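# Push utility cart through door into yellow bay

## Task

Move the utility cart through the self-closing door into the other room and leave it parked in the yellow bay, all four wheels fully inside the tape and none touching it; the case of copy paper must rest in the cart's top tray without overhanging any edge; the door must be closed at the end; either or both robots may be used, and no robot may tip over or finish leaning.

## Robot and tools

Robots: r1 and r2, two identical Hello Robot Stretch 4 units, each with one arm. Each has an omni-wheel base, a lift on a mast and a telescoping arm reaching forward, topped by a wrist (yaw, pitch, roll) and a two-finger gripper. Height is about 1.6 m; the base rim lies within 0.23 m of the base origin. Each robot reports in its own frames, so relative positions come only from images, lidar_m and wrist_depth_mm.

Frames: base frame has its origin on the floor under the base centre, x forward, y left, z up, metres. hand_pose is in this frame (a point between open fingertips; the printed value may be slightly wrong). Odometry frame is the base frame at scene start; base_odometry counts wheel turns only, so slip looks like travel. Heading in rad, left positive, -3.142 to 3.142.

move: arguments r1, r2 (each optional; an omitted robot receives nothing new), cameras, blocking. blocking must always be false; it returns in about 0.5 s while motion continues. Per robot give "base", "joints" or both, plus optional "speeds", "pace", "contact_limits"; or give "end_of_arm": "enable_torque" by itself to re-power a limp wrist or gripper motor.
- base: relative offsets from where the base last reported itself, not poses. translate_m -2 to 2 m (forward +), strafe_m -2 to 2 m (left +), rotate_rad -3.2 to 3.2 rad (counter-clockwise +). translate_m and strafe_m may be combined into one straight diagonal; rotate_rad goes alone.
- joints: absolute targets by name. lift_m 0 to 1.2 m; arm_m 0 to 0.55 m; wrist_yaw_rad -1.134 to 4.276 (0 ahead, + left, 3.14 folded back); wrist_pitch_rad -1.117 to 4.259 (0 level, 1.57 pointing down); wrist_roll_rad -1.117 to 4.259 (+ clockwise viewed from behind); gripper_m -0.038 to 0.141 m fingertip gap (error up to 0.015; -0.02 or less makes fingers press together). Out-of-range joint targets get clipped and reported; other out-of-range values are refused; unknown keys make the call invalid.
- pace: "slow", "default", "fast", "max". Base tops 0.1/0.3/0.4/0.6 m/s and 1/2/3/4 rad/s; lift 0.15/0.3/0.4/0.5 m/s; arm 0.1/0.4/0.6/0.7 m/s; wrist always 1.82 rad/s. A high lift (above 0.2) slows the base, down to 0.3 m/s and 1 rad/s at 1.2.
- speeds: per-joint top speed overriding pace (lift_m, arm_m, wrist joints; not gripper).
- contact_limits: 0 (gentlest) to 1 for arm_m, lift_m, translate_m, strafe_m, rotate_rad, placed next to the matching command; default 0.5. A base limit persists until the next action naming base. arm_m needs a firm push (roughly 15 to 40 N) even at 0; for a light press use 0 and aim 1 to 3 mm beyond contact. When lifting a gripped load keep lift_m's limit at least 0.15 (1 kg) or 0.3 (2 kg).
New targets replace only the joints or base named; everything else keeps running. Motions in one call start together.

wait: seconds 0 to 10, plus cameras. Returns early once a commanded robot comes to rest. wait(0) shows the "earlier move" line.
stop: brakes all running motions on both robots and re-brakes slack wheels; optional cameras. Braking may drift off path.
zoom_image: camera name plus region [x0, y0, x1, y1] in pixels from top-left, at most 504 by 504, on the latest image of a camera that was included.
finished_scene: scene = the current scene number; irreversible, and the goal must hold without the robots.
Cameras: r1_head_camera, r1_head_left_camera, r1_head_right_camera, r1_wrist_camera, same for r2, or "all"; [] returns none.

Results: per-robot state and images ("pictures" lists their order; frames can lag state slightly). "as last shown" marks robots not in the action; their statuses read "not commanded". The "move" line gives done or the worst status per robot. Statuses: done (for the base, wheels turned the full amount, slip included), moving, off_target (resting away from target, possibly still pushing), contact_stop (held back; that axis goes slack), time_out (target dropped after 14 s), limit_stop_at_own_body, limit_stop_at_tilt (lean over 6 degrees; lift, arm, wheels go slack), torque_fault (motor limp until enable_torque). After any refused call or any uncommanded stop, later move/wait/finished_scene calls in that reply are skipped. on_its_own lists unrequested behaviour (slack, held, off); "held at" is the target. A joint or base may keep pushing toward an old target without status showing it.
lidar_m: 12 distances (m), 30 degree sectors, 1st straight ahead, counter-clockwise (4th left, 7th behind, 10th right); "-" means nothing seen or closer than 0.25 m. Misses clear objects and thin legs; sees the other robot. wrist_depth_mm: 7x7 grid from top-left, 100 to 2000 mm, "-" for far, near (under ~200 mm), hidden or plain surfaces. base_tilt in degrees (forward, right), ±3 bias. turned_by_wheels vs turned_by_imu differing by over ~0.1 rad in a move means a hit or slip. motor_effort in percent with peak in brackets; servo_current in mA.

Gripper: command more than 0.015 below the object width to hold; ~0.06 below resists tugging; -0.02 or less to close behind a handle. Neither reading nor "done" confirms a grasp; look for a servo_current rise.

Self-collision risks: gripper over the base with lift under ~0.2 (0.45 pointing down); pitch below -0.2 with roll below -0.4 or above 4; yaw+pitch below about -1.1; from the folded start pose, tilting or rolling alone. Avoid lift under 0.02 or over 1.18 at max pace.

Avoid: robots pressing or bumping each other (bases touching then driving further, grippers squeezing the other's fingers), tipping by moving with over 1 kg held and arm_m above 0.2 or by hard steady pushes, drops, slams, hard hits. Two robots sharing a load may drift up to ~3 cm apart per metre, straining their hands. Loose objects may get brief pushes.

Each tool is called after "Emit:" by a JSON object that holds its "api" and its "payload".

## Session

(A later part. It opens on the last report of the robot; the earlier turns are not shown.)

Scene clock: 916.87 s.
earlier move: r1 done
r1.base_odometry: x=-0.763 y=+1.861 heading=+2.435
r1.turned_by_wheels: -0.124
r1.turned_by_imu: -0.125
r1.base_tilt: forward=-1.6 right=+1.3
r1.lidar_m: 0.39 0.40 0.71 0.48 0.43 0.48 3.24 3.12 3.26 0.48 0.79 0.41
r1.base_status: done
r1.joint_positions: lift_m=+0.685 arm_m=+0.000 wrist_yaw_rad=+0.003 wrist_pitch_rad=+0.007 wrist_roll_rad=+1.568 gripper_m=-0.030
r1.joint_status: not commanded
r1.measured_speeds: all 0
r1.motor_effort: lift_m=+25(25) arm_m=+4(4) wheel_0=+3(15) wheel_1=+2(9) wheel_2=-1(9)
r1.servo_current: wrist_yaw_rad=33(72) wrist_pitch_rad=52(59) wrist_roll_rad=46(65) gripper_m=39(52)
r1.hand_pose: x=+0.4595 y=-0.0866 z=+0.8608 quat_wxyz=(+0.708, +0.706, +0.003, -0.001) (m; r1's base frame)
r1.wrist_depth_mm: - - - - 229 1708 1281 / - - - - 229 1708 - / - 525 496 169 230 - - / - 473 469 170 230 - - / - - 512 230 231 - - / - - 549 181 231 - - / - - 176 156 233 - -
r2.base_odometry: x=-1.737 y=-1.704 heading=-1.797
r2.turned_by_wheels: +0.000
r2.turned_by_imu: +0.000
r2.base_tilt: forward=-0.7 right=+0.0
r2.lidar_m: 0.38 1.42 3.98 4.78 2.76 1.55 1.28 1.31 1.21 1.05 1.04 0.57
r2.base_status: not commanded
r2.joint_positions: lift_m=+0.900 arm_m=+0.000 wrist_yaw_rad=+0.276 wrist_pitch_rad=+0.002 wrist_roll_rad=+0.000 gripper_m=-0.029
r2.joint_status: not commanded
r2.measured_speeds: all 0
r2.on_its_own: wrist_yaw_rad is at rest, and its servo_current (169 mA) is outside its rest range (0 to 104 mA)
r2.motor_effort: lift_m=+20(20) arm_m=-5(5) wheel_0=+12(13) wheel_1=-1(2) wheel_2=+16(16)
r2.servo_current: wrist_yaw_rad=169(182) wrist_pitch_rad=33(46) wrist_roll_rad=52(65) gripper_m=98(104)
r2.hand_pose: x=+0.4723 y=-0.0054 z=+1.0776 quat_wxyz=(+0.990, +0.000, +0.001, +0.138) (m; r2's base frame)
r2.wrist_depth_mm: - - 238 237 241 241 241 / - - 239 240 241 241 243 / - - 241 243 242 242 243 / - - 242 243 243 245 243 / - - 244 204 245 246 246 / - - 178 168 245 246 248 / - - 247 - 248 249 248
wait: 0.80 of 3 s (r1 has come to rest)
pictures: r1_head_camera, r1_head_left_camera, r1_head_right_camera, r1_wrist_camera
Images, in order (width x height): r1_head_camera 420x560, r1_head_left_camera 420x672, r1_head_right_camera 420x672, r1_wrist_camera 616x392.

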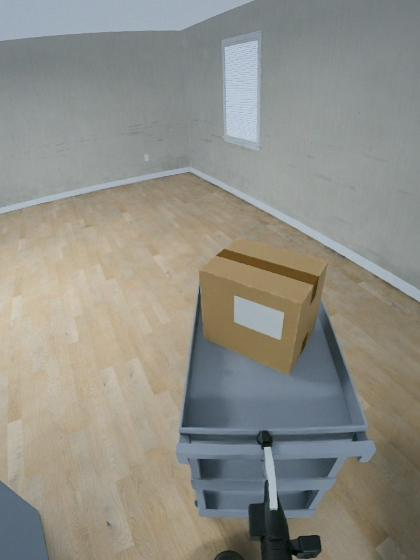

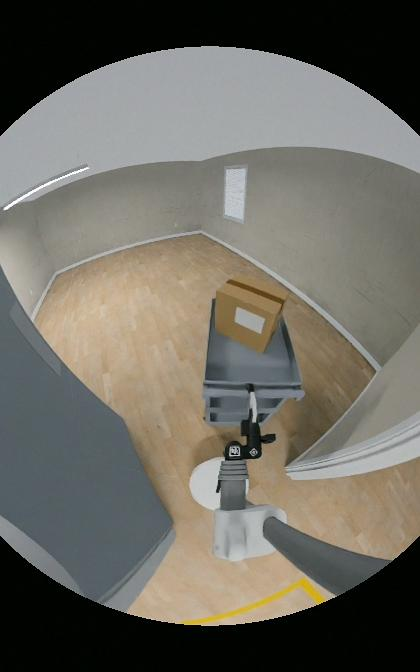

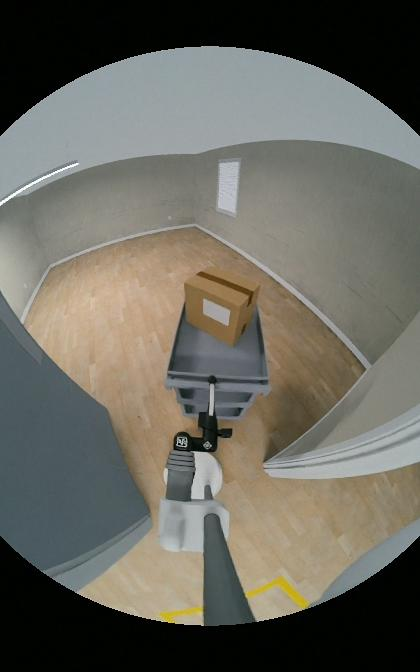

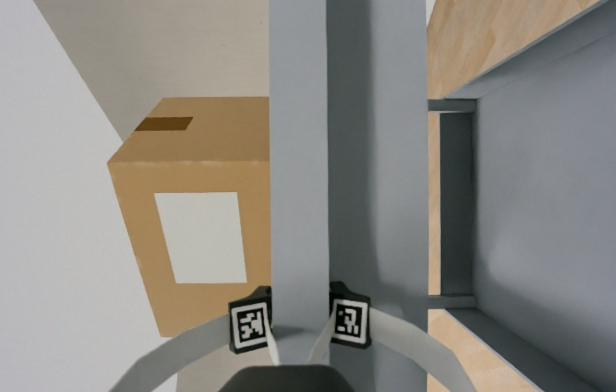

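Emit:
{"api": "move", "payload": {"blocking": false, "r1": {"base":{"translate_m":-0.5,"strafe_m":-0.03}}, "cameras": []}}

Emit:
{"api": "wait", "payload": {"seconds": 5, "cameras": ["r1_head_left_camera","r1_head_right_camera","r1_wrist_camera"]}}

Scene clock: 923.00 s.
move: r1 moving
r1.base_odometry: x=-0.738 y=+1.843 heading=+2.435
r1.turned_by_wheels: +0.000
r1.turned_by_imu: -0.001
r1.base_tilt: forward=-1.5 right=+1.3
r1.lidar_m: 0.37 0.44 0.70 0.44 0.41 0.45 3.20 3.09 3.23 0.52 0.68 0.40
r1.base_status: translate_m moving; strafe_m moving
r1.joint_positions: lift_m=+0.685 arm_m=+0.000 wrist_yaw_rad=+0.003 wrist_pitch_rad=+0.007 wrist_roll_rad=+1.568 gripper_m=-0.030
r1.joint_status: not commanded
r1.measured_speeds: translate_m=-0.121 strafe_m=-0.008 rotate_rad=-0.003 lift_m=+0.000 arm_m=+0.000 wrist_yaw_rad=+0.000 wrist_pitch_rad=+0.000 wrist_roll_rad=+0.000
r1.motor_effort: lift_m=+25(25) arm_m=-4(4) wheel_0=-8(8) wheel_1=-7(8) wheel_2=+9(14)
r1.servo_current: wrist_yaw_rad=52(72) wrist_pitch_rad=46(59) wrist_roll_rad=46(65) gripper_m=52(52)
r1.hand_pose: x=+0.4595 y=-0.0866 z=+0.8608 quat_wxyz=(+0.708, +0.706, +0.003, -0.001) (m; r1's base frame)
r1.wrist_depth_mm: - - - - 225 1576 - / - - - 226 227 809 - / - 535 480 227 229 - - / - 480 473 229 229 - - / - - 517 231 232 - - / - - 554 182 231 - - / - - 178 157 233 - -
r2.base_odometry: x=-1.737 y=-1.704 heading=-1.797
r2.turned_by_wheels: +0.000
r2.turned_by_imu: +0.000
r2.base_tilt: forward=-0.7 right=+0.0
r2.lidar_m: 0.39 1.39 3.97 4.79 2.72 1.55 1.30 1.32 1.23 1.04 1.02 0.56
r2.base_status: not commanded
r2.joint_positions: lift_m=+0.900 arm_m=+0.000 wrist_yaw_rad=+0.276 wrist_pitch_rad=+0.002 wrist_roll_rad=+0.000 gripper_m=-0.029
r2.joint_status: not commanded
r2.measured_speeds: all 0
r2.motor_effort: lift_m=+20(21) arm_m=-4(5) wheel_0=+12(13) wheel_1=-1(1) wheel_2=+16(16)
r2.servo_current: wrist_yaw_rad=156(176) wrist_pitch_rad=39(46) wrist_roll_rad=52(52) gripper_m=91(98)
r2.hand_pose: x=+0.4723 y=-0.0054 z=+1.0776 quat_wxyz=(+0.990, +0.000, +0.001, +0.138) (m; r2's base frame)
r2.wrist_depth_mm: - - 237 240 240 240 240 / - - 239 240 241 240 240 / - - 241 240 242 243 243 / - - 244 243 244 244 243 / - - 244 204 245 245 245 / - - 177 168 246 246 248 / - - 247 - 247 249 247
pictures: none
No camera images: "cameras" was empty.

Scene clock: 925.67 s.
earlier move: r1 done
r1.base_odometry: x=-0.363 y=+1.559 heading=+2.435
r1.turned_by_wheels: +0.000
r1.turned_by_imu: -0.001
r1.base_tilt: forward=-1.6 right=+1.3
r1.lidar_m: 0.39 1.16 0.34 0.30 0.53 2.25 2.80 2.68 2.82 2.67 0.71 0.41
r1.base_status: done
r1.joint_positions: lift_m=+0.685 arm_m=+0.000 wrist_yaw_rad=+0.000 wrist_pitch_rad=+0.007 wrist_roll_rad=+1.568 gripper_m=-0.030
r1.joint_status: not commanded
r1.measured_speeds: all 0
r1.motor_effort: lift_m=+24(25) arm_m=-3(4) wheel_0=-3(11) wheel_1=-2(9) wheel_2=-3(14)
r1.servo_current: wrist_yaw_rad=39(72) wrist_pitch_rad=52(59) wrist_roll_rad=52(65) gripper_m=46(52)
r1.hand_pose: x=+0.4593 y=-0.0873 z=+0.8608 quat_wxyz=(+0.708, +0.706, +0.002, -0.002) (m; r1's base frame)
r1.wrist_depth_mm: - - - 239 239 1708 1229 / - - - 237 238 1708 - / - - 549 235 236 - - / - 469 466 174 236 - - / - 521 500 233 234 - - / - - 530 182 232 - - / - - 177 157 230 - -
r2.base_odometry: x=-1.737 y=-1.704 heading=-1.797
r2.turned_by_wheels: +0.000
r2.turned_by_imu: +0.000
r2.base_tilt: forward=-0.6 right=+0.0
r2.lidar_m: 0.39 3.43 3.95 4.81 2.74 1.55 1.31 1.32 1.24 1.03 1.03 0.55
r2.base_status: not commanded
r2.joint_positions: lift_m=+0.900 arm_m=+0.000 wrist_yaw_rad=+0.276 wrist_pitch_rad=+0.002 wrist_roll_rad=+0.000 gripper_m=-0.029
r2.joint_status: not commanded
r2.measured_speeds: all 0
r2.on_its_own: wrist_yaw_rad is at rest, and its servo_current (163 mA) is outside its rest range (0 to 104 mA)
r2.motor_effort: lift_m=+20(21) arm_m=-5(5) wheel_0=+12(13) wheel_1=-1(1) wheel_2=+15(16)
r2.servo_current: wrist_yaw_rad=163(182) wrist_pitch_rad=46(46) wrist_roll_rad=52(59) gripper_m=91(104)
r2.hand_pose: x=+0.4723 y=-0.0054 z=+1.0776 quat_wxyz=(+0.990, +0.000, +0.001, +0.138) (m; r2's base frame)
r2.wrist_depth_mm: - - 237 237 239 240 240 / - - 240 240 240 242 241 / - - 241 241 242 243 242 / - - 242 242 243 243 245 / - - 244 204 244 245 246 / - - 177 169 245 247 247 / - - 247 - 247 248 248
wait: 2.67 of 5 s (r1 has come to rest)
pictures: r1_head_left_camera, r1_head_right_camera, r1_wrist_camera
Images, in order (width x height): r1_head_left_camera 420x672, r1_head_right_camera 420x672, r1_wrist_camera 616x392.

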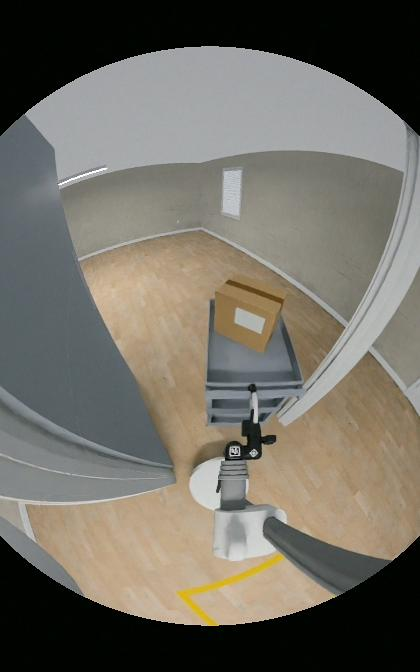

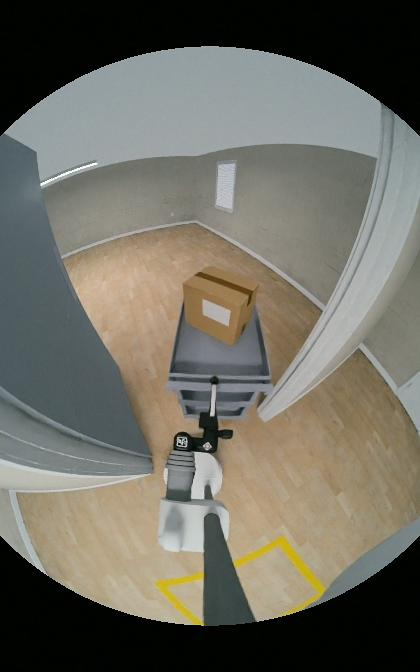

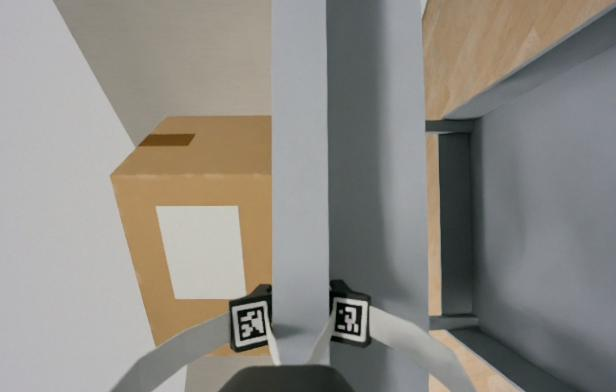

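Emit:
{"api": "move", "payload": {"r1": {"base":{"translate_m":-0.4,"strafe_m":-0.02}}, "blocking": false, "cameras": []}}

Emit:
{"api": "wait", "payload": {"seconds": 5, "cameras": ["r1_head_camera","r1_head_left_camera","r1_head_right_camera"]}}

Scene clock: 946.63 s.
move: r1 moving
r1.base_odometry: x=-0.339 y=+1.540 heading=+2.434
r1.turned_by_wheels: -0.001
r1.turned_by_imu: -0.001
r1.base_tilt: forward=-1.6 right=+1.3
r1.lidar_m: 0.38 1.06 0.34 0.30 0.70 2.23 2.74 2.64 2.77 2.68 0.73 0.41
r1.base_status: translate_m moving; strafe_m moving
r1.joint_positions: lift_m=+0.685 arm_m=+0.000 wrist_yaw_rad=+0.000 wrist_pitch_rad=+0.007 wrist_roll_rad=+1.568 gripper_m=-0.030
r1.joint_status: not commanded
r1.measured_speeds: translate_m=-0.121 strafe_m=-0.005 rotate_rad=+0.003 lift_m=+0.000 arm_m=+0.000 wrist_yaw_rad=+0.000 wrist_pitch_rad=+0.000 wrist_roll_rad=+0.000
r1.motor_effort: lift_m=+24(25) arm_m=-3(4) wheel_0=-10(10) wheel_1=-7(8) wheel_2=+9(11)
r1.servo_current: wrist_yaw_rad=52(52) wrist_pitch_rad=52(59) wrist_roll_rad=59(59) gripper_m=52(52)
r1.hand_pose: x=+0.4593 y=-0.0873 z=+0.8608 quat_wxyz=(+0.708, +0.706, +0.002, -0.002) (m; r1's base frame)
r1.wrist_depth_mm: - - - 238 240 1756 1281 / - - - 236 237 1708 - / - - 544 235 236 - - / - 466 469 232 235 - - / - 521 508 232 233 - - / - - 530 181 231 - - / - - 177 158 230 - -
r2.base_odometry: x=-1.737 y=-1.704 heading=-1.797
r2.turned_by_wheels: +0.000
r2.turned_by_imu: +0.000
r2.base_tilt: forward=-0.7 right=+0.0
r2.lidar_m: 0.38 3.42 3.94 4.81 2.74 1.56 1.32 1.31 1.23 1.01 1.02 0.58
r2.base_status: not commanded
r2.joint_positions: lift_m=+0.900 arm_m=+0.000 wrist_yaw_rad=+0.276 wrist_pitch_rad=+0.002 wrist_roll_rad=+0.000 gripper_m=-0.029
r2.joint_status: not commanded
r2.measured_speeds: all 0
r2.motor_effort: lift_m=+21(21) arm_m=-4(5) wheel_0=+12(13) wheel_1=-1(1) wheel_2=+16(16)
r2.servo_current: wrist_yaw_rad=163(176) wrist_pitch_rad=39(46) wrist_roll_rad=52(52) gripper_m=91(98)
r2.hand_pose: x=+0.4723 y=-0.0054 z=+1.0776 quat_wxyz=(+0.990, +0.000, +0.001, +0.138) (m; r2's base frame)
r2.wrist_depth_mm: - - 238 238 240 239 240 / - - 239 241 241 241 242 / - - 241 241 243 242 243 / - - 243 243 243 243 243 / - - 244 204 245 245 246 / - - 177 168 246 247 248 / - - 248 - 247 248 248
pictures: none
No camera images: "cameras" was empty.

Scene clock: 948.97 s.
earlier move: r1 done
r1.base_odometry: x=-0.046 y=+1.315 heading=+2.434
r1.turned_by_wheels: +0.000
r1.turned_by_imu: +0.000
r1.base_tilt: forward=-1.6 right=+1.3
r1.lidar_m: 0.37 0.49 0.47 0.69 1.96 2.04 2.42 2.32 2.43 2.84 1.78 0.43
r1.base_status: done
r1.joint_positions: lift_m=+0.685 arm_m=+0.000 wrist_yaw_rad=+0.000 wrist_pitch_rad=+0.007 wrist_roll_rad=+1.568 gripper_m=-0.030
r1.joint_status: not commanded
r1.measured_speeds: all 0
r1.motor_effort: lift_m=+24(25) arm_m=-4(4) wheel_0=-3(11) wheel_1=+0(9) wheel_2=+0(12)
r1.servo_current: wrist_yaw_rad=59(65) wrist_pitch_rad=52(59) wrist_roll_rad=46(72) gripper_m=52(52)
r1.hand_pose: x=+0.4593 y=-0.0873 z=+0.8608 quat_wxyz=(+0.708, +0.706, +0.002, -0.002) (m; r1's base frame)
r1.wrist_depth_mm: - - - 240 240 1430 - / - - - 237 237 1756 - / - - 549 236 236 - - / - 466 466 175 236 - - / - 521 500 234 233 - - / - - 530 182 232 - - / - - 177 158 229 - -
r2.base_odometry: x=-1.737 y=-1.704 heading=-1.797
r2.turned_by_wheels: +0.000
r2.turned_by_imu: +0.000
r2.base_tilt: forward=-0.6 right=+0.0
r2.lidar_m: 0.39 3.44 3.95 4.77 2.77 1.60 1.29 1.31 1.23 1.02 1.02 0.58
r2.base_status: not commanded
r2.joint_positions: lift_m=+0.900 arm_m=+0.000 wrist_yaw_rad=+0.276 wrist_pitch_rad=+0.002 wrist_roll_rad=+0.000 gripper_m=-0.029
r2.joint_status: not commanded
r2.measured_speeds: all 0
r2.on_its_own: wrist_yaw_rad is at rest, and its servo_current (163 mA) is outside its rest range (0 to 104 mA)
r2.motor_effort: lift_m=+20(21) arm_m=-5(5) wheel_0=+13(13) wheel_1=-1(2) wheel_2=+16(16)
r2.servo_current: wrist_yaw_rad=163(176) wrist_pitch_rad=39(52) wrist_roll_rad=46(59) gripper_m=98(104)
r2.hand_pose: x=+0.4723 y=-0.0054 z=+1.0776 quat_wxyz=(+0.990, +0.000, +0.001, +0.138) (m; r2's base frame)
r2.wrist_depth_mm: - - 238 239 238 239 241 / - - 239 239 242 240 241 / - - 242 241 243 242 243 / - - 243 243 243 243 244 / - - 244 204 245 246 246 / - - 177 168 246 247 246 / - - 248 - 247 249 247
wait: 2.33 of 5 s (r1 has come to rest)
pictures: r1_head_camera, r1_head_left_camera, r1_head_right_camera
Images, in order (width x height): r1_head_camera 420x560, r1_head_left_camera 420x672, r1_head_right_camera 420x672.

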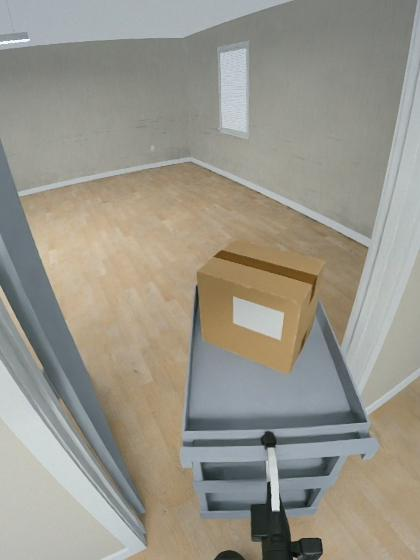

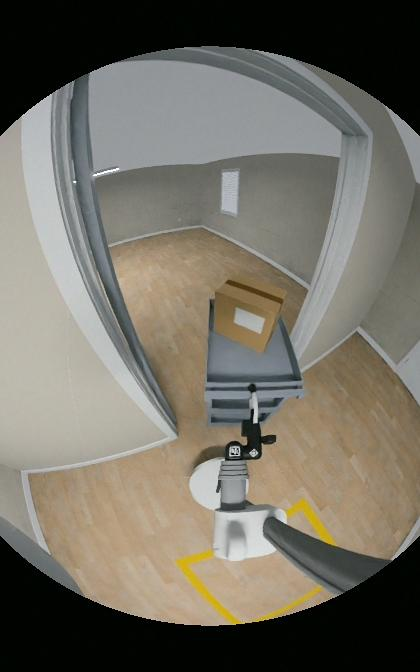

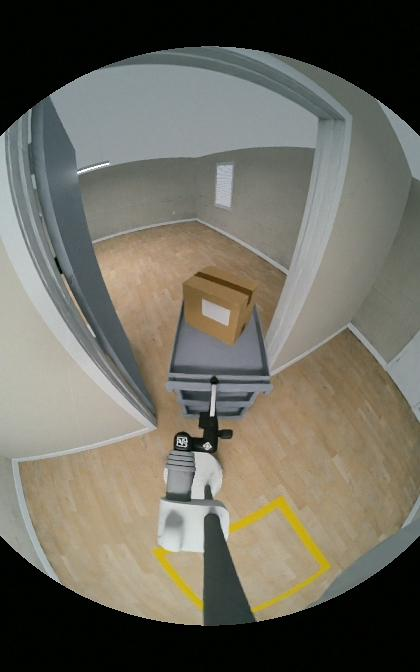

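Emit:
{"api": "move", "payload": {"r1": {"base":{"translate_m":-0.5,"strafe_m":-0.03}}, "blocking": false, "cameras": []}}

Emit:
{"api": "wait", "payload": {"seconds": 5, "cameras": ["r1_head_camera","r1_head_left_camera","r1_head_right_camera"]}}

Scene clock: 997.10 s.
move: r1 moving
r1.base_odometry: x=-0.021 y=+1.296 heading=+2.434
r1.turned_by_wheels: +0.000
r1.turned_by_imu: -0.001
r1.base_tilt: forward=-1.5 right=+1.3
r1.lidar_m: 0.38 0.44 0.51 0.74 1.94 2.04 2.38 2.29 2.42 2.86 1.88 0.42
r1.base_status: translate_m moving; strafe_m moving
r1.joint_positions: lift_m=+0.685 arm_m=+0.000 wrist_yaw_rad=+0.000 wrist_pitch_rad=+0.007 wrist_roll_rad=+1.568 gripper_m=-0.030
r1.joint_status: not commanded
r1.measured_speeds: translate_m=-0.122 strafe_m=-0.007 rotate_rad=-0.002 lift_m=+0.000 arm_m=+0.000 wrist_yaw_rad=+0.000 wrist_pitch_rad=+0.000 wrist_roll_rad=+0.000
r1.motor_effort: lift_m=+24(25) arm_m=-3(4) wheel_0=-8(9) wheel_1=-6(8) wheel_2=+11(11)
r1.servo_current: wrist_yaw_rad=52(52) wrist_pitch_rad=52(59) wrist_roll_rad=59(65) gripper_m=46(46)
r1.hand_pose: x=+0.4593 y=-0.0873 z=+0.8608 quat_wxyz=(+0.708, +0.706, +0.002, -0.002) (m; r1's base frame)
r1.wrist_depth_mm: - - - 236 237 1661 - / - - - 235 235 1756 - / - - 530 234 235 - - / - 477 473 232 234 - - / - 525 508 231 234 - - / - - 539 182 232 - - / - - 177 157 231 - -
r2.base_odometry: x=-1.737 y=-1.704 heading=-1.797
r2.turned_by_wheels: +0.000
r2.turned_by_imu: +0.000
r2.base_tilt: forward=-0.7 right=+0.0
r2.lidar_m: 0.38 3.45 3.93 4.79 2.73 1.55 1.30 1.30 1.21 1.03 1.04 0.55
r2.base_status: not commanded
r2.joint_positions: lift_m=+0.900 arm_m=+0.000 wrist_yaw_rad=+0.276 wrist_pitch_rad=+0.002 wrist_roll_rad=+0.000 gripper_m=-0.029
r2.joint_status: not commanded
r2.measured_speeds: all 0
r2.motor_effort: lift_m=+20(21) arm_m=-5(5) wheel_0=+12(13) wheel_1=-1(1) wheel_2=+16(16)
r2.servo_current: wrist_yaw_rad=169(169) wrist_pitch_rad=33(46) wrist_roll_rad=46(59) gripper_m=91(98)
r2.hand_pose: x=+0.4723 y=-0.0054 z=+1.0776 quat_wxyz=(+0.990, +0.000, +0.001, +0.138) (m; r2's base frame)
r2.wrist_depth_mm: - - 237 238 238 239 239 / - - 240 240 241 240 241 / - - 242 242 242 242 242 / - - 242 243 243 243 244 / - - 244 204 245 246 246 / - - 177 168 244 247 246 / - - 246 - 248 248 247
pictures: none
No camera images: "cameras" was empty.

Scene clock: 999.77 s.
earlier move: r1 done
r1.base_odometry: x=+0.353 y=+1.012 heading=+2.434
r1.turned_by_wheels: +0.000
r1.turned_by_imu: +0.000
r1.base_tilt: forward=-1.6 right=+1.3
r1.lidar_m: 0.37 0.43 0.98 1.35 1.75 1.86 1.93 1.86 1.96 2.70 2.93 0.42
r1.base_status: done
r1.joint_positions: lift_m=+0.685 arm_m=+0.000 wrist_yaw_rad=+0.000 wrist_pitch_rad=+0.007 wrist_roll_rad=+1.568 gripper_m=-0.030
r1.joint_status: not commanded
r1.measured_speeds: all 0
r1.motor_effort: lift_m=+24(25) arm_m=-4(4) wheel_0=+0(10) wheel_1=+0(9) wheel_2=-2(12)
r1.servo_current: wrist_yaw_rad=59(72) wrist_pitch_rad=52(59) wrist_roll_rad=46(72) gripper_m=52(52)
r1.hand_pose: x=+0.4593 y=-0.0873 z=+0.8608 quat_wxyz=(+0.708, +0.706, +0.002, -0.002) (m; r1's base frame)
r1.wrist_depth_mm: - - - - 231 - - / - - 1182 230 232 - - / - 569 504 231 231 - - / - 473 469 231 231 - - / - - 517 232 232 - - / - - 544 180 231 - - / - - 177 157 233 - -
r2.base_odometry: x=-1.737 y=-1.704 heading=-1.797
r2.turned_by_wheels: +0.000
r2.turned_by_imu: +0.000
r2.base_tilt: forward=-0.7 right=+0.1
r2.lidar_m: 0.41 3.43 3.95 4.78 2.76 1.58 1.32 1.31 1.22 1.04 1.02 0.57
r2.base_status: not commanded
r2.joint_positions: lift_m=+0.900 arm_m=+0.000 wrist_yaw_rad=+0.276 wrist_pitch_rad=+0.002 wrist_roll_rad=+0.000 gripper_m=-0.029
r2.joint_status: not commanded
r2.measured_speeds: all 0
r2.on_its_own: wrist_yaw_rad is at rest, and its servo_current (176 mA) is outside its rest range (0 to 104 mA)
r2.motor_effort: lift_m=+20(21) arm_m=-5(5) wheel_0=+13(13) wheel_1=-1(2) wheel_2=+16(16)
r2.servo_current: wrist_yaw_rad=176(182) wrist_pitch_rad=46(46) wrist_roll_rad=39(65) gripper_m=98(98)
r2.hand_pose: x=+0.4723 y=-0.0054 z=+1.0776 quat_wxyz=(+0.990, +0.000, +0.001, +0.138) (m; r2's base frame)
r2.wrist_depth_mm: - - 238 237 238 240 241 / - - 239 240 241 240 241 / - - 241 242 242 241 242 / - - 243 243 243 244 243 / - - 245 204 245 246 246 / - - 177 168 246 246 246 / - - 247 - 247 247 248
wait: 2.67 of 5 s (r1 has come to rest)
pictures: r1_head_camera, r1_head_left_camera, r1_head_right_camera
Images, in order (width x height): r1_head_camera 420x560, r1_head_left_camera 420x672, r1_head_right_camera 420x672.

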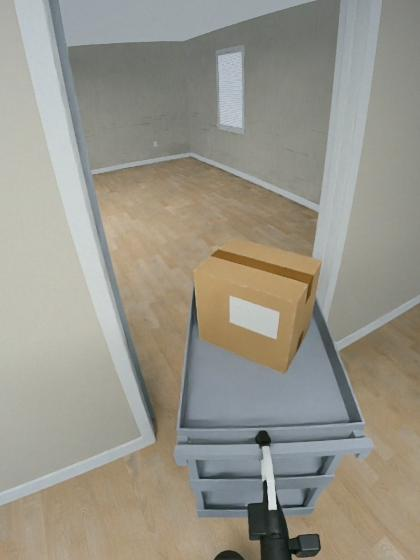

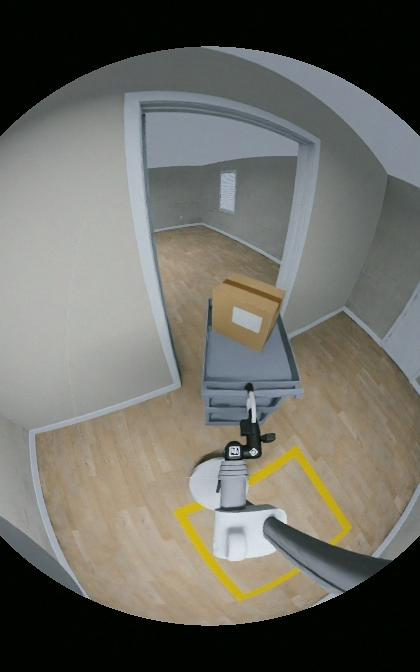

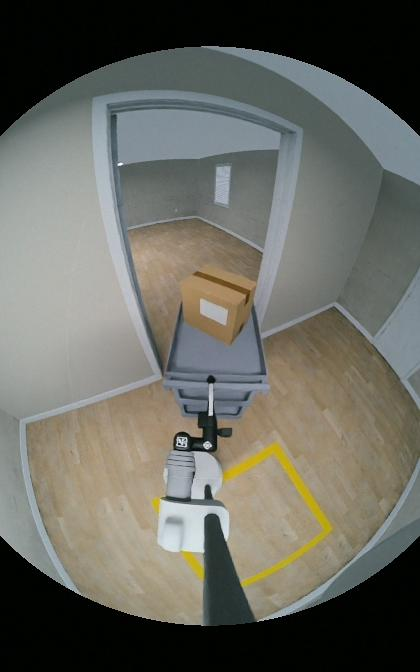

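Emit:
{"api": "move", "payload": {"r1": {"base":{"translate_m":-0.25,"strafe_m":-0.03}}, "blocking": false, "cameras": []}}

Emit:
{"api": "wait", "payload": {"seconds": 4, "cameras": []}}

Emit:
{"api": "move", "payload": {"r1": {"base":{"translate_m":-0.25,"strafe_m":-0.2}}, "blocking": false, "cameras": []}}

Emit:
{"api": "wait", "payload": {"seconds": 5, "cameras": ["r1_head_camera","r1_head_left_camera","r1_head_right_camera"]}}

Scene clock: 1039.07 s.
move: r1 moving
r1.base_odometry: x=+0.379 y=+0.995 heading=+2.434
r1.turned_by_wheels: +0.000
r1.turned_by_imu: +0.000
r1.base_tilt: forward=-1.5 right=+1.2
r1.lidar_m: 0.38 0.41 1.00 1.41 1.72 1.84 1.90 1.84 1.93 2.70 2.96 0.43
r1.base_status: translate_m moving; strafe_m moving
r1.joint_positions: lift_m=+0.685 arm_m=+0.000 wrist_yaw_rad=+0.001 wrist_pitch_rad=+0.007 wrist_roll_rad=+1.568 gripper_m=-0.030
r1.joint_status: not commanded
r1.measured_speeds: translate_m=-0.123 strafe_m=-0.014 rotate_rad=-0.003 lift_m=+0.000 arm_m=+0.000 wrist_yaw_rad=+0.002 wrist_pitch_rad=+0.000 wrist_roll_rad=+0.000
r1.motor_effort: lift_m=+24(25) arm_m=-3(4) wheel_0=-3(7) wheel_1=-6(8) wheel_2=+12(13)
r1.servo_current: wrist_yaw_rad=33(65) wrist_pitch_rad=52(52) wrist_roll_rad=39(52) gripper_m=46(52)
r1.hand_pose: x=+0.4594 y=-0.0871 z=+0.8608 quat_wxyz=(+0.708, +0.706, +0.003, -0.002) (m; r1's base frame)
r1.wrist_depth_mm: - - - - 230 - - / - - - 230 230 - - / - 569 504 230 231 - - / - 473 466 231 231 - - / - - 517 231 232 - - / - - 549 181 231 - - / - - 177 157 233 - -
r2.base_odometry: x=-1.737 y=-1.704 heading=-1.797
r2.turned_by_wheels: +0.000
r2.turned_by_imu: +0.000
r2.base_tilt: forward=-0.7 right=+0.0
r2.lidar_m: 0.40 3.42 3.95 4.78 2.77 1.55 1.32 1.30 1.24 1.04 1.02 0.59
r2.base_status: not commanded
r2.joint_positions: lift_m=+0.900 arm_m=+0.000 wrist_yaw_rad=+0.276 wrist_pitch_rad=+0.002 wrist_roll_rad=+0.000 gripper_m=-0.029
r2.joint_status: not commanded
r2.measured_speeds: all 0
r2.motor_effort: lift_m=+20(20) arm_m=-5(5) wheel_0=+12(13) wheel_1=-1(1) wheel_2=+16(16)
r2.servo_current: wrist_yaw_rad=156(176) wrist_pitch_rad=39(46) wrist_roll_rad=65(65) gripper_m=91(104)
r2.hand_pose: x=+0.4723 y=-0.0054 z=+1.0776 quat_wxyz=(+0.990, +0.000, +0.001, +0.138) (m; r2's base frame)
r2.wrist_depth_mm: - - 238 238 240 241 241 / - - 239 240 240 241 241 / - - 241 241 242 243 243 / - - 242 241 244 245 244 / - - 242 204 245 245 245 / - - 178 168 246 246 247 / - - 247 - 247 248 248
pictures: none
No camera images: "cameras" was empty.

Scene clock: 1040.87 s.
earlier move: r1 done
r1.base_odometry: x=+0.563 y=+0.873 heading=+2.434
r1.turned_by_wheels: +0.000
r1.turned_by_imu: +0.000
r1.base_tilt: forward=-1.6 right=+1.3
r1.lidar_m: 0.39 0.42 1.21 1.71 1.66 1.73 1.69 1.62 1.71 2.38 3.03 0.42
r1.base_status: done
r1.joint_positions: lift_m=+0.685 arm_m=+0.000 wrist_yaw_rad=+0.003 wrist_pitch_rad=+0.007 wrist_roll_rad=+1.568 gripper_m=-0.030
r1.joint_status: not commanded
r1.measured_speeds: all 0
r1.motor_effort: lift_m=+24(25) arm_m=+4(4) wheel_0=-2(7) wheel_1=-1(8) wheel_2=-2(14)
r1.servo_current: wrist_yaw_rad=46(65) wrist_pitch_rad=39(52) wrist_roll_rad=33(72) gripper_m=46(52)
r1.hand_pose: x=+0.4595 y=-0.0867 z=+0.8608 quat_wxyz=(+0.708, +0.706, +0.003, -0.001) (m; r1's base frame)
r1.wrist_depth_mm: - - - - 236 1537 1281 / - - - - 235 - - / - - 530 234 234 - - / - 477 466 233 233 - - / - 521 508 232 232 - - / - - 535 182 231 - - / - - 177 158 231 - -
r2.base_odometry: x=-1.737 y=-1.704 heading=-1.797
r2.turned_by_wheels: +0.000
r2.turned_by_imu: +0.000
r2.base_tilt: forward=-0.7 right=+0.0
r2.lidar_m: 0.38 3.44 3.94 4.79 2.78 1.55 1.32 1.30 1.22 1.03 1.04 0.56
r2.base_status: not commanded
r2.joint_positions: lift_m=+0.900 arm_m=+0.000 wrist_yaw_rad=+0.276 wrist_pitch_rad=+0.002 wrist_roll_rad=+0.000 gripper_m=-0.029
r2.joint_status: not commanded
r2.measured_speeds: all 0
r2.on_its_own: wrist_yaw_rad is at rest, and its servo_current (156 mA) is outside its rest range (0 to 104 mA)
r2.motor_effort: lift_m=+20(21) arm_m=-4(5) wheel_0=+13(13) wheel_1=-1(2) wheel_2=+16(16)
r2.servo_current: wrist_yaw_rad=156(176) wrist_pitch_rad=46(52) wrist_roll_rad=52(65) gripper_m=91(111)
r2.hand_pose: x=+0.4723 y=-0.0054 z=+1.0776 quat_wxyz=(+0.990, +0.000, +0.001, +0.138) (m; r2's base frame)
r2.wrist_depth_mm: - - 238 239 239 239 241 / - - 240 240 240 240 241 / - - 240 242 243 242 243 / - - 242 242 244 244 244 / - - 244 204 244 245 244 / - - 177 168 245 247 247 / - - 246 - 247 248 248
wait: 1.80 of 4 s (r1 has come to rest)
pictures: none
No camera images: "cameras" was empty.

Scene clock: 1041.37 s.
move: r1 moving
r1.base_odometry: x=+0.596 y=+0.871 heading=+2.435
r1.turned_by_wheels: +0.001
r1.turned_by_imu: +0.001
r1.base_tilt: forward=-1.6 right=+1.3
r1.lidar_m: 0.38 0.42 1.22 1.72 1.66 1.76 1.65 1.58 1.67 2.35 3.03 0.42
r1.base_status: translate_m moving; strafe_m moving
r1.joint_positions: lift_m=+0.685 arm_m=+0.000 wrist_yaw_rad=+0.004 wrist_pitch_rad=+0.007 wrist_roll_rad=+1.568 gripper_m=-0.030
r1.joint_status: not commanded
r1.measured_speeds: translate_m=-0.104 strafe_m=-0.081 rotate_rad=-0.001 lift_m=+0.000 arm_m=+0.000 wrist_yaw_rad=+0.000 wrist_pitch_rad=+0.000 wrist_roll_rad=+0.000
r1.motor_effort: lift_m=+24(25) arm_m=-4(4) wheel_0=+8(10) wheel_1=-8(9) wheel_2=+13(13)
r1.servo_current: wrist_yaw_rad=72(72) wrist_pitch_rad=46(59) wrist_roll_rad=52(59) gripper_m=46(46)
r1.hand_pose: x=+0.4597 y=-0.0862 z=+0.8608 quat_wxyz=(+0.708, +0.706, +0.004, -0.001) (m; r1's base frame)
r1.wrist_depth_mm: - - - - 237 1499 1281 / - - - - 236 - - / - - 539 235 235 - - / - 466 466 173 235 - - / - 525 504 233 234 - - / - - 535 182 233 - - / - - 177 157 230 - -
r2.base_odometry: x=-1.737 y=-1.704 heading=-1.797
r2.turned_by_wheels: +0.000
r2.turned_by_imu: +0.000
r2.base_tilt: forward=-0.6 right=+0.0
r2.lidar_m: 0.40 3.41 3.95 4.76 2.75 1.59 1.33 1.32 1.23 1.01 1.02 0.58
r2.base_status: not commanded
r2.joint_positions: lift_m=+0.900 arm_m=+0.000 wrist_yaw_rad=+0.276 wrist_pitch_rad=+0.002 wrist_roll_rad=+0.000 gripper_m=-0.029
r2.joint_status: not commanded
r2.measured_speeds: all 0
r2.motor_effort: lift_m=+20(20) arm_m=-5(5) wheel_0=+13(13) wheel_1=-1(2) wheel_2=+16(16)
r2.servo_current: wrist_yaw_rad=163(176) wrist_pitch_rad=39(46) wrist_roll_rad=65(65) gripper_m=98(104)
r2.hand_pose: x=+0.4723 y=-0.0054 z=+1.0776 quat_wxyz=(+0.990, +0.000, +0.001, +0.138) (m; r2's base frame)
r2.wrist_depth_mm: - - 238 239 239 239 240 / - - 239 240 241 241 241 / - - 241 241 243 242 242 / - - 243 242 243 243 244 / - - 244 204 245 245 245 / - - 177 168 245 246 247 / - - 246 - 247 248 248
pictures: none
No camera images: "cameras" was empty.

Scene clock: 1043.33 s.
earlier move: r1 done
r1.base_odometry: x=+0.883 y=+0.862 heading=+2.434
r1.turned_by_wheels: -0.001
r1.turned_by_imu: -0.002
r1.base_tilt: forward=-1.6 right=+1.3
r1.lidar_m: 0.33 0.35 1.55 1.77 1.69 1.80 1.36 1.31 1.39 1.93 2.97 0.47
r1.base_status: done
r1.joint_positions: lift_m=+0.685 arm_m=+0.000 wrist_yaw_rad=+0.003 wrist_pitch_rad=+0.007 wrist_roll_rad=+1.568 gripper_m=-0.030
r1.joint_status: not commanded
r1.measured_speeds: all 0
r1.motor_effort: lift_m=+25(25) arm_m=+4(4) wheel_0=+3(10) wheel_1=-1(10) wheel_2=-1(13)
r1.servo_current: wrist_yaw_rad=46(78) wrist_pitch_rad=52(59) wrist_roll_rad=46(65) gripper_m=46(52)
r1.hand_pose: x=+0.4595 y=-0.0866 z=+0.8608 quat_wxyz=(+0.708, +0.706, +0.003, -0.001) (m; r1's base frame)
r1.wrist_depth_mm: - - - - 312 314 327 / - - - - 281 1708 1205 / - - - - 265 1618 - / - - - 252 254 878 - / - 469 469 236 241 - - / - 484 477 183 229 - - / - 500 179 157 217 - -
r2.base_odometry: x=-1.737 y=-1.704 heading=-1.797
r2.turned_by_wheels: +0.000
r2.turned_by_imu: +0.000
r2.base_tilt: forward=-0.7 right=+0.0
r2.lidar_m: 0.40 3.44 3.94 4.79 2.76 1.55 1.32 1.32 1.23 1.04 1.04 0.56
r2.base_status: not commanded
r2.joint_positions: lift_m=+0.900 arm_m=+0.000 wrist_yaw_rad=+0.276 wrist_pitch_rad=+0.002 wrist_roll_rad=+0.000 gripper_m=-0.029
r2.joint_status: not commanded
r2.measured_speeds: all 0
r2.on_its_own: wrist_yaw_rad is at rest, and its servo_current (163 mA) is outside its rest range (0 to 104 mA)
r2.motor_effort: lift_m=+20(21) arm_m=-5(5) wheel_0=+12(13) wheel_1=-1(2) wheel_2=+16(16)
r2.servo_current: wrist_yaw_rad=163(176) wrist_pitch_rad=39(46) wrist_roll_rad=52(65) gripper_m=91(104)
r2.hand_pose: x=+0.4723 y=-0.0054 z=+1.0776 quat_wxyz=(+0.990, +0.000, +0.001, +0.138) (m; r2's base frame)
r2.wrist_depth_mm: - - 237 238 240 240 240 / - - 239 240 241 242 241 / - - 241 242 242 242 243 / - - 242 243 244 244 244 / - - 245 204 245 245 246 / - - 177 168 245 248 247 / - - 247 - 247 248 247
wait: 1.97 of 5 s (r1 has come to rest)
pictures: r1_head_camera, r1_head_left_camera, r1_head_right_camera
Images, in order (width x height): r1_head_camera 420x560, r1_head_left_camera 420x672, r1_head_right_camera 420x672.

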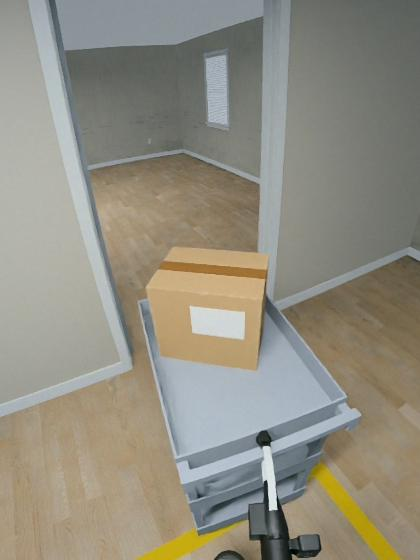

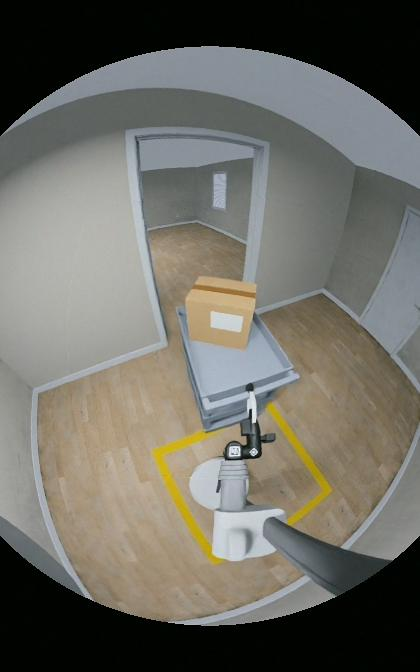

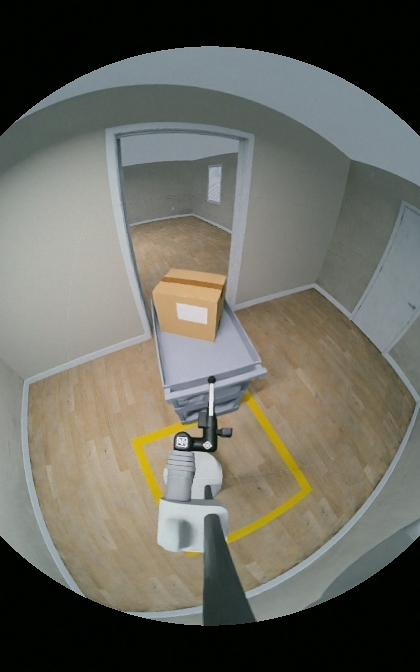

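Emit:
{"api": "move", "payload": {"r1": {"base":{"translate_m":-0.17,"strafe_m":0.07}}, "blocking": false, "cameras": []}}

Emit:
{"api": "wait", "payload": {"seconds": 4, "cameras": []}}

Emit:
{"api": "move", "payload": {"r1": {"base":{"translate_m":-0.45,"strafe_m":-0.078}}, "blocking": false, "cameras": []}}

Emit:
{"api": "wait", "payload": {"seconds": 5, "cameras": ["r1_head_camera","r1_head_left_camera","r1_head_right_camera"]}}

Scene clock: 1069.17 s.
move: r1 moving
r1.base_odometry: x=+0.898 y=+0.832 heading=+2.433
r1.turned_by_wheels: -0.001
r1.turned_by_imu: -0.001
r1.base_tilt: forward=-1.5 right=+1.3
r1.lidar_m: 0.33 0.34 1.57 1.74 1.69 1.79 1.34 1.29 1.38 1.93 3.00 0.46
r1.base_status: translate_m moving; strafe_m moving
r1.joint_positions: lift_m=+0.685 arm_m=+0.000 wrist_yaw_rad=+0.003 wrist_pitch_rad=+0.007 wrist_roll_rad=+1.568 gripper_m=-0.030
r1.joint_status: not commanded
r1.measured_speeds: translate_m=-0.122 strafe_m=+0.050 rotate_rad=-0.002 lift_m=+0.000 arm_m=+0.000 wrist_yaw_rad=+0.000 wrist_pitch_rad=+0.000 wrist_roll_rad=+0.000
r1.motor_effort: lift_m=+24(25) arm_m=-4(4) wheel_0=-10(11) wheel_1=-4(7) wheel_2=+10(12)
r1.servo_current: wrist_yaw_rad=59(65) wrist_pitch_rad=46(52) wrist_roll_rad=59(59) gripper_m=46(52)
r1.hand_pose: x=+0.4596 y=-0.0866 z=+0.8608 quat_wxyz=(+0.708, +0.706, +0.003, -0.001) (m; r1's base frame)
r1.wrist_depth_mm: - - - 224 307 317 329 / - - - - 278 1756 1281 / - - - - 265 1618 - / - - 661 252 253 - - / - 473 469 237 240 - - / - 488 480 183 229 - - / - - 179 165 216 - -
r2.base_odometry: x=-1.737 y=-1.704 heading=-1.797
r2.turned_by_wheels: +0.000
r2.turned_by_imu: +0.000
r2.base_tilt: forward=-0.7 right=+0.0
r2.lidar_m: 0.40 3.44 3.95 4.79 2.71 1.55 1.32 1.29 1.22 1.03 1.03 0.56
r2.base_status: not commanded
r2.joint_positions: lift_m=+0.900 arm_m=+0.000 wrist_yaw_rad=+0.276 wrist_pitch_rad=+0.002 wrist_roll_rad=+0.000 gripper_m=-0.029
r2.joint_status: not commanded
r2.measured_speeds: all 0
r2.motor_effort: lift_m=+20(20) arm_m=-5(5) wheel_0=+12(13) wheel_1=-1(1) wheel_2=+16(16)
r2.servo_current: wrist_yaw_rad=176(176) wrist_pitch_rad=39(46) wrist_roll_rad=46(52) gripper_m=98(98)
r2.hand_pose: x=+0.4723 y=-0.0054 z=+1.0776 quat_wxyz=(+0.990, +0.000, +0.001, +0.138) (m; r2's base frame)
r2.wrist_depth_mm: - - 238 239 239 240 241 / - - 239 239 241 241 241 / - - 241 242 242 243 243 / - - 242 243 245 244 244 / - - 244 204 245 246 245 / - - 177 168 246 246 247 / - - 246 - 248 248 248
pictures: none
No camera images: "cameras" was empty.

Scene clock: 1070.60 s.
earlier move: r1 done
r1.base_odometry: x=+0.966 y=+0.698 heading=+2.433
r1.turned_by_wheels: +0.000
r1.turned_by_imu: +0.000
r1.base_tilt: forward=-1.6 right=+1.3
r1.lidar_m: 0.35 1.56 1.65 1.62 1.56 1.64 1.24 1.18 1.28 1.79 3.12 0.44
r1.base_status: done
r1.joint_positions: lift_m=+0.685 arm_m=+0.000 wrist_yaw_rad=-0.002 wrist_pitch_rad=+0.007 wrist_roll_rad=+1.568 gripper_m=-0.030
r1.joint_status: not commanded
r1.measured_speeds: all 0
r1.motor_effort: lift_m=+24(25) arm_m=+4(4) wheel_0=-3(12) wheel_1=-3(7) wheel_2=-4(12)
r1.servo_current: wrist_yaw_rad=46(65) wrist_pitch_rad=39(59) wrist_roll_rad=65(65) gripper_m=46(52)
r1.hand_pose: x=+0.4591 y=-0.0881 z=+0.8608 quat_wxyz=(+0.708, +0.706, +0.002, -0.003) (m; r1's base frame)
r1.wrist_depth_mm: - - - - 296 1576 1098 / - - - 264 270 1756 1255 / - - - 252 258 1863 - / 1708 - 559 248 246 - - / - 477 473 181 238 - - / - 496 207 182 229 - - / - - 182 158 220 - -
r2.base_odometry: x=-1.737 y=-1.704 heading=-1.797
r2.turned_by_wheels: +0.000
r2.turned_by_imu: +0.000
r2.base_tilt: forward=-0.7 right=+0.0
r2.lidar_m: 0.39 3.44 3.95 4.79 2.76 1.56 1.29 1.29 1.21 1.03 1.01 0.59
r2.base_status: not commanded
r2.joint_positions: lift_m=+0.900 arm_m=+0.000 wrist_yaw_rad=+0.276 wrist_pitch_rad=+0.002 wrist_roll_rad=+0.000 gripper_m=-0.029
r2.joint_status: not commanded
r2.measured_speeds: all 0
r2.on_its_own: wrist_yaw_rad is at rest, and its servo_current (169 mA) is outside its rest range (0 to 104 mA)
r2.motor_effort: lift_m=+20(21) arm_m=-5(5) wheel_0=+12(13) wheel_1=-1(2) wheel_2=+16(16)
r2.servo_current: wrist_yaw_rad=169(176) wrist_pitch_rad=39(46) wrist_roll_rad=46(52) gripper_m=98(104)
r2.hand_pose: x=+0.4723 y=-0.0054 z=+1.0776 quat_wxyz=(+0.990, +0.000, +0.001, +0.138) (m; r2's base frame)
r2.wrist_depth_mm: - - 238 238 239 240 239 / - - 240 241 241 241 241 / - - 241 241 242 243 242 / - - 242 243 244 243 244 / - - 244 203 244 246 245 / - - 177 168 246 247 247 / - - 247 - 246 249 248
wait: 1.43 of 4 s (r1 has come to rest)
pictures: none
No camera images: "cameras" was empty.

Scene clock: 1071.10 s.
move: r1 moving
r1.base_odometry: x=+0.994 y=+0.682 heading=+2.432
r1.turned_by_wheels: +0.000
r1.turned_by_imu: -0.001
r1.base_tilt: forward=-1.6 right=+1.3
r1.lidar_m: 0.36 0.37 1.69 1.62 1.55 1.62 1.21 1.16 1.22 1.71 3.14 0.45
r1.base_status: translate_m moving; strafe_m moving
r1.joint_positions: lift_m=+0.685 arm_m=+0.000 wrist_yaw_rad=-0.002 wrist_pitch_rad=+0.007 wrist_roll_rad=+1.568 gripper_m=-0.030
r1.joint_status: not commanded
r1.measured_speeds: translate_m=-0.122 strafe_m=-0.021 rotate_rad=+0.003 lift_m=+0.000 arm_m=+0.000 wrist_yaw_rad=+0.006 wrist_pitch_rad=+0.000 wrist_roll_rad=+0.000
r1.motor_effort: lift_m=+24(25) arm_m=-4(4) wheel_0=-8(8) wheel_1=-7(9) wheel_2=+9(10)
r1.servo_current: wrist_yaw_rad=46(72) wrist_pitch_rad=46(52) wrist_roll_rad=39(59) gripper_m=46(52)
r1.hand_pose: x=+0.4591 y=-0.0880 z=+0.8608 quat_wxyz=(+0.708, +0.706, +0.002, -0.003) (m; r1's base frame)
r1.wrist_depth_mm: - - - - 267 1756 1205 / - - - 257 259 1756 1255 / - - - 249 252 1863 - / 1708 597 500 242 244 - - / - 484 480 179 237 - - / - 521 492 185 229 - - / - - 179 157 223 - -
r2.base_odometry: x=-1.737 y=-1.704 heading=-1.797
r2.turned_by_wheels: +0.000
r2.turned_by_imu: +0.000
r2.base_tilt: forward=-0.7 right=+0.0
r2.lidar_m: 0.40 3.45 3.99 4.78 2.74 1.51 1.32 1.31 1.20 1.03 1.02 0.58
r2.base_status: not commanded
r2.joint_positions: lift_m=+0.900 arm_m=+0.000 wrist_yaw_rad=+0.276 wrist_pitch_rad=+0.002 wrist_roll_rad=+0.000 gripper_m=-0.029
r2.joint_status: not commanded
r2.measured_speeds: all 0
r2.motor_effort: lift_m=+20(21) arm_m=-5(5) wheel_0=+13(13) wheel_1=-1(1) wheel_2=+16(16)
r2.servo_current: wrist_yaw_rad=163(182) wrist_pitch_rad=39(46) wrist_roll_rad=39(59) gripper_m=104(104)
r2.hand_pose: x=+0.4723 y=-0.0054 z=+1.0776 quat_wxyz=(+0.990, +0.000, +0.001, +0.138) (m; r2's base frame)
r2.wrist_depth_mm: - - 237 238 238 239 239 / - - 239 240 241 240 241 / - - 241 241 242 242 243 / - - 242 243 244 244 243 / - - 243 204 245 245 246 / - - 177 168 246 247 247 / - - 247 - 248 247 249
pictures: none
No camera images: "cameras" was empty.

Scene clock: 1073.60 s.
earlier move: r1 done
r1.base_odometry: x=+1.359 y=+0.465 heading=+2.433
r1.turned_by_wheels: +0.000
r1.turned_by_imu: +0.001
r1.base_tilt: forward=-1.6 right=+1.3
r1.lidar_m: 0.35 0.37 1.97 1.47 1.41 1.07 0.78 0.76 0.81 1.14 3.28 0.46
r1.base_status: done
r1.joint_positions: lift_m=+0.685 arm_m=+0.000 wrist_yaw_rad=+0.003 wrist_pitch_rad=+0.007 wrist_roll_rad=+1.568 gripper_m=-0.030
r1.joint_status: not commanded
r1.measured_speeds: all 0
r1.motor_effort: lift_m=+24(25) arm_m=+4(4) wheel_0=-1(8) wheel_1=-2(9) wheel_2=+1(16)
r1.servo_current: wrist_yaw_rad=39(72) wrist_pitch_rad=52(59) wrist_roll_rad=52(72) gripper_m=39(52)
r1.hand_pose: x=+0.4595 y=-0.0865 z=+0.8608 quat_wxyz=(+0.708, +0.706, +0.003, -0.001) (m; r1's base frame)
r1.wrist_depth_mm: - - - - 279 1618 1182 / - - - 262 264 1708 1281 / - - - 256 254 1863 - / - - 530 245 246 - - / - 480 473 180 239 - - / 1808 512 492 183 230 - - / 1708 142 179 158 221 - -
r2.base_odometry: x=-1.737 y=-1.704 heading=-1.797
r2.turned_by_wheels: +0.000
r2.turned_by_imu: +0.000
r2.base_tilt: forward=-0.7 right=+0.0
r2.lidar_m: 0.38 3.45 3.94 4.80 2.75 1.57 1.32 1.31 1.22 1.03 1.03 0.56
r2.base_status: not commanded
r2.joint_positions: lift_m=+0.900 arm_m=+0.000 wrist_yaw_rad=+0.276 wrist_pitch_rad=+0.002 wrist_roll_rad=+0.000 gripper_m=-0.029
r2.joint_status: not commanded
r2.measured_speeds: all 0
r2.on_its_own: wrist_yaw_rad is at rest, and its servo_current (169 mA) is outside its rest range (0 to 104 mA)
r2.motor_effort: lift_m=+20(21) arm_m=-5(5) wheel_0=+12(13) wheel_1=-1(2) wheel_2=+16(16)
r2.servo_current: wrist_yaw_rad=169(182) wrist_pitch_rad=39(52) wrist_roll_rad=59(59) gripper_m=91(104)
r2.hand_pose: x=+0.4723 y=-0.0054 z=+1.0776 quat_wxyz=(+0.990, +0.000, +0.001, +0.138) (m; r2's base frame)
r2.wrist_depth_mm: - - 237 238 240 240 241 / - - 239 240 240 242 241 / - - 242 242 243 242 242 / - - 243 243 244 243 244 / - - 244 203 244 245 245 / - - 177 168 246 247 248 / - - 247 - 247 248 249
wait: 2.50 of 5 s (r1 has come to rest)
pictures: r1_head_camera, r1_head_left_camera, r1_head_right_camera
Images, in order (width x height): r1_head_camera 420x560, r1_head_left_camera 420x672, r1_head_right_camera 420x672.

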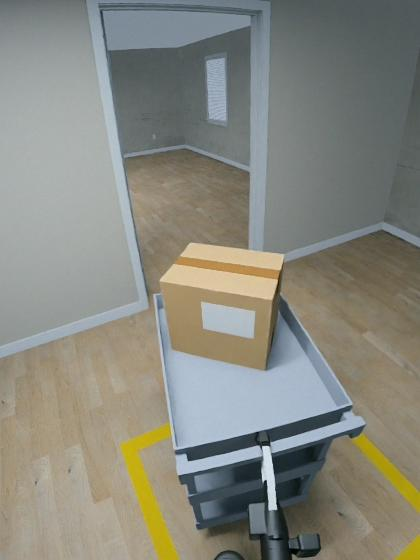

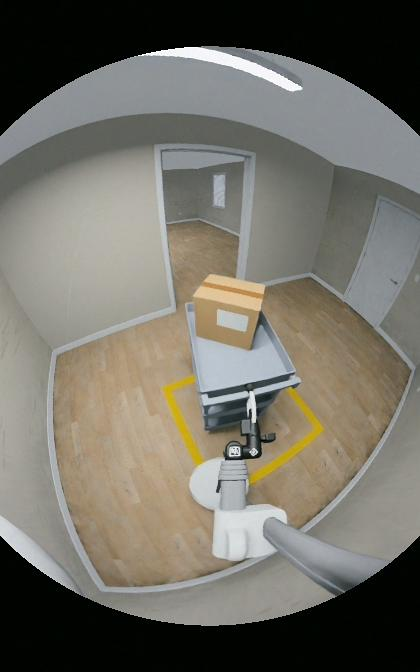

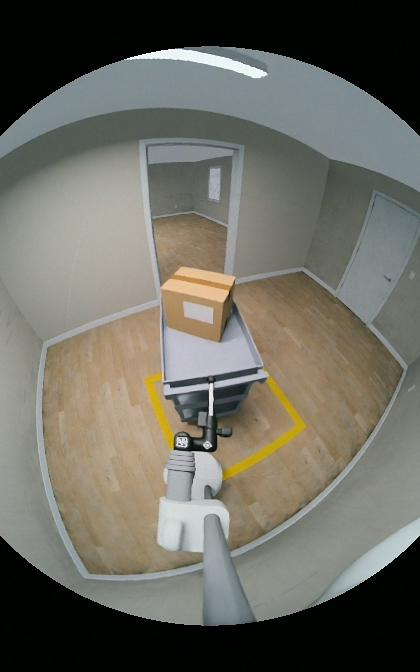

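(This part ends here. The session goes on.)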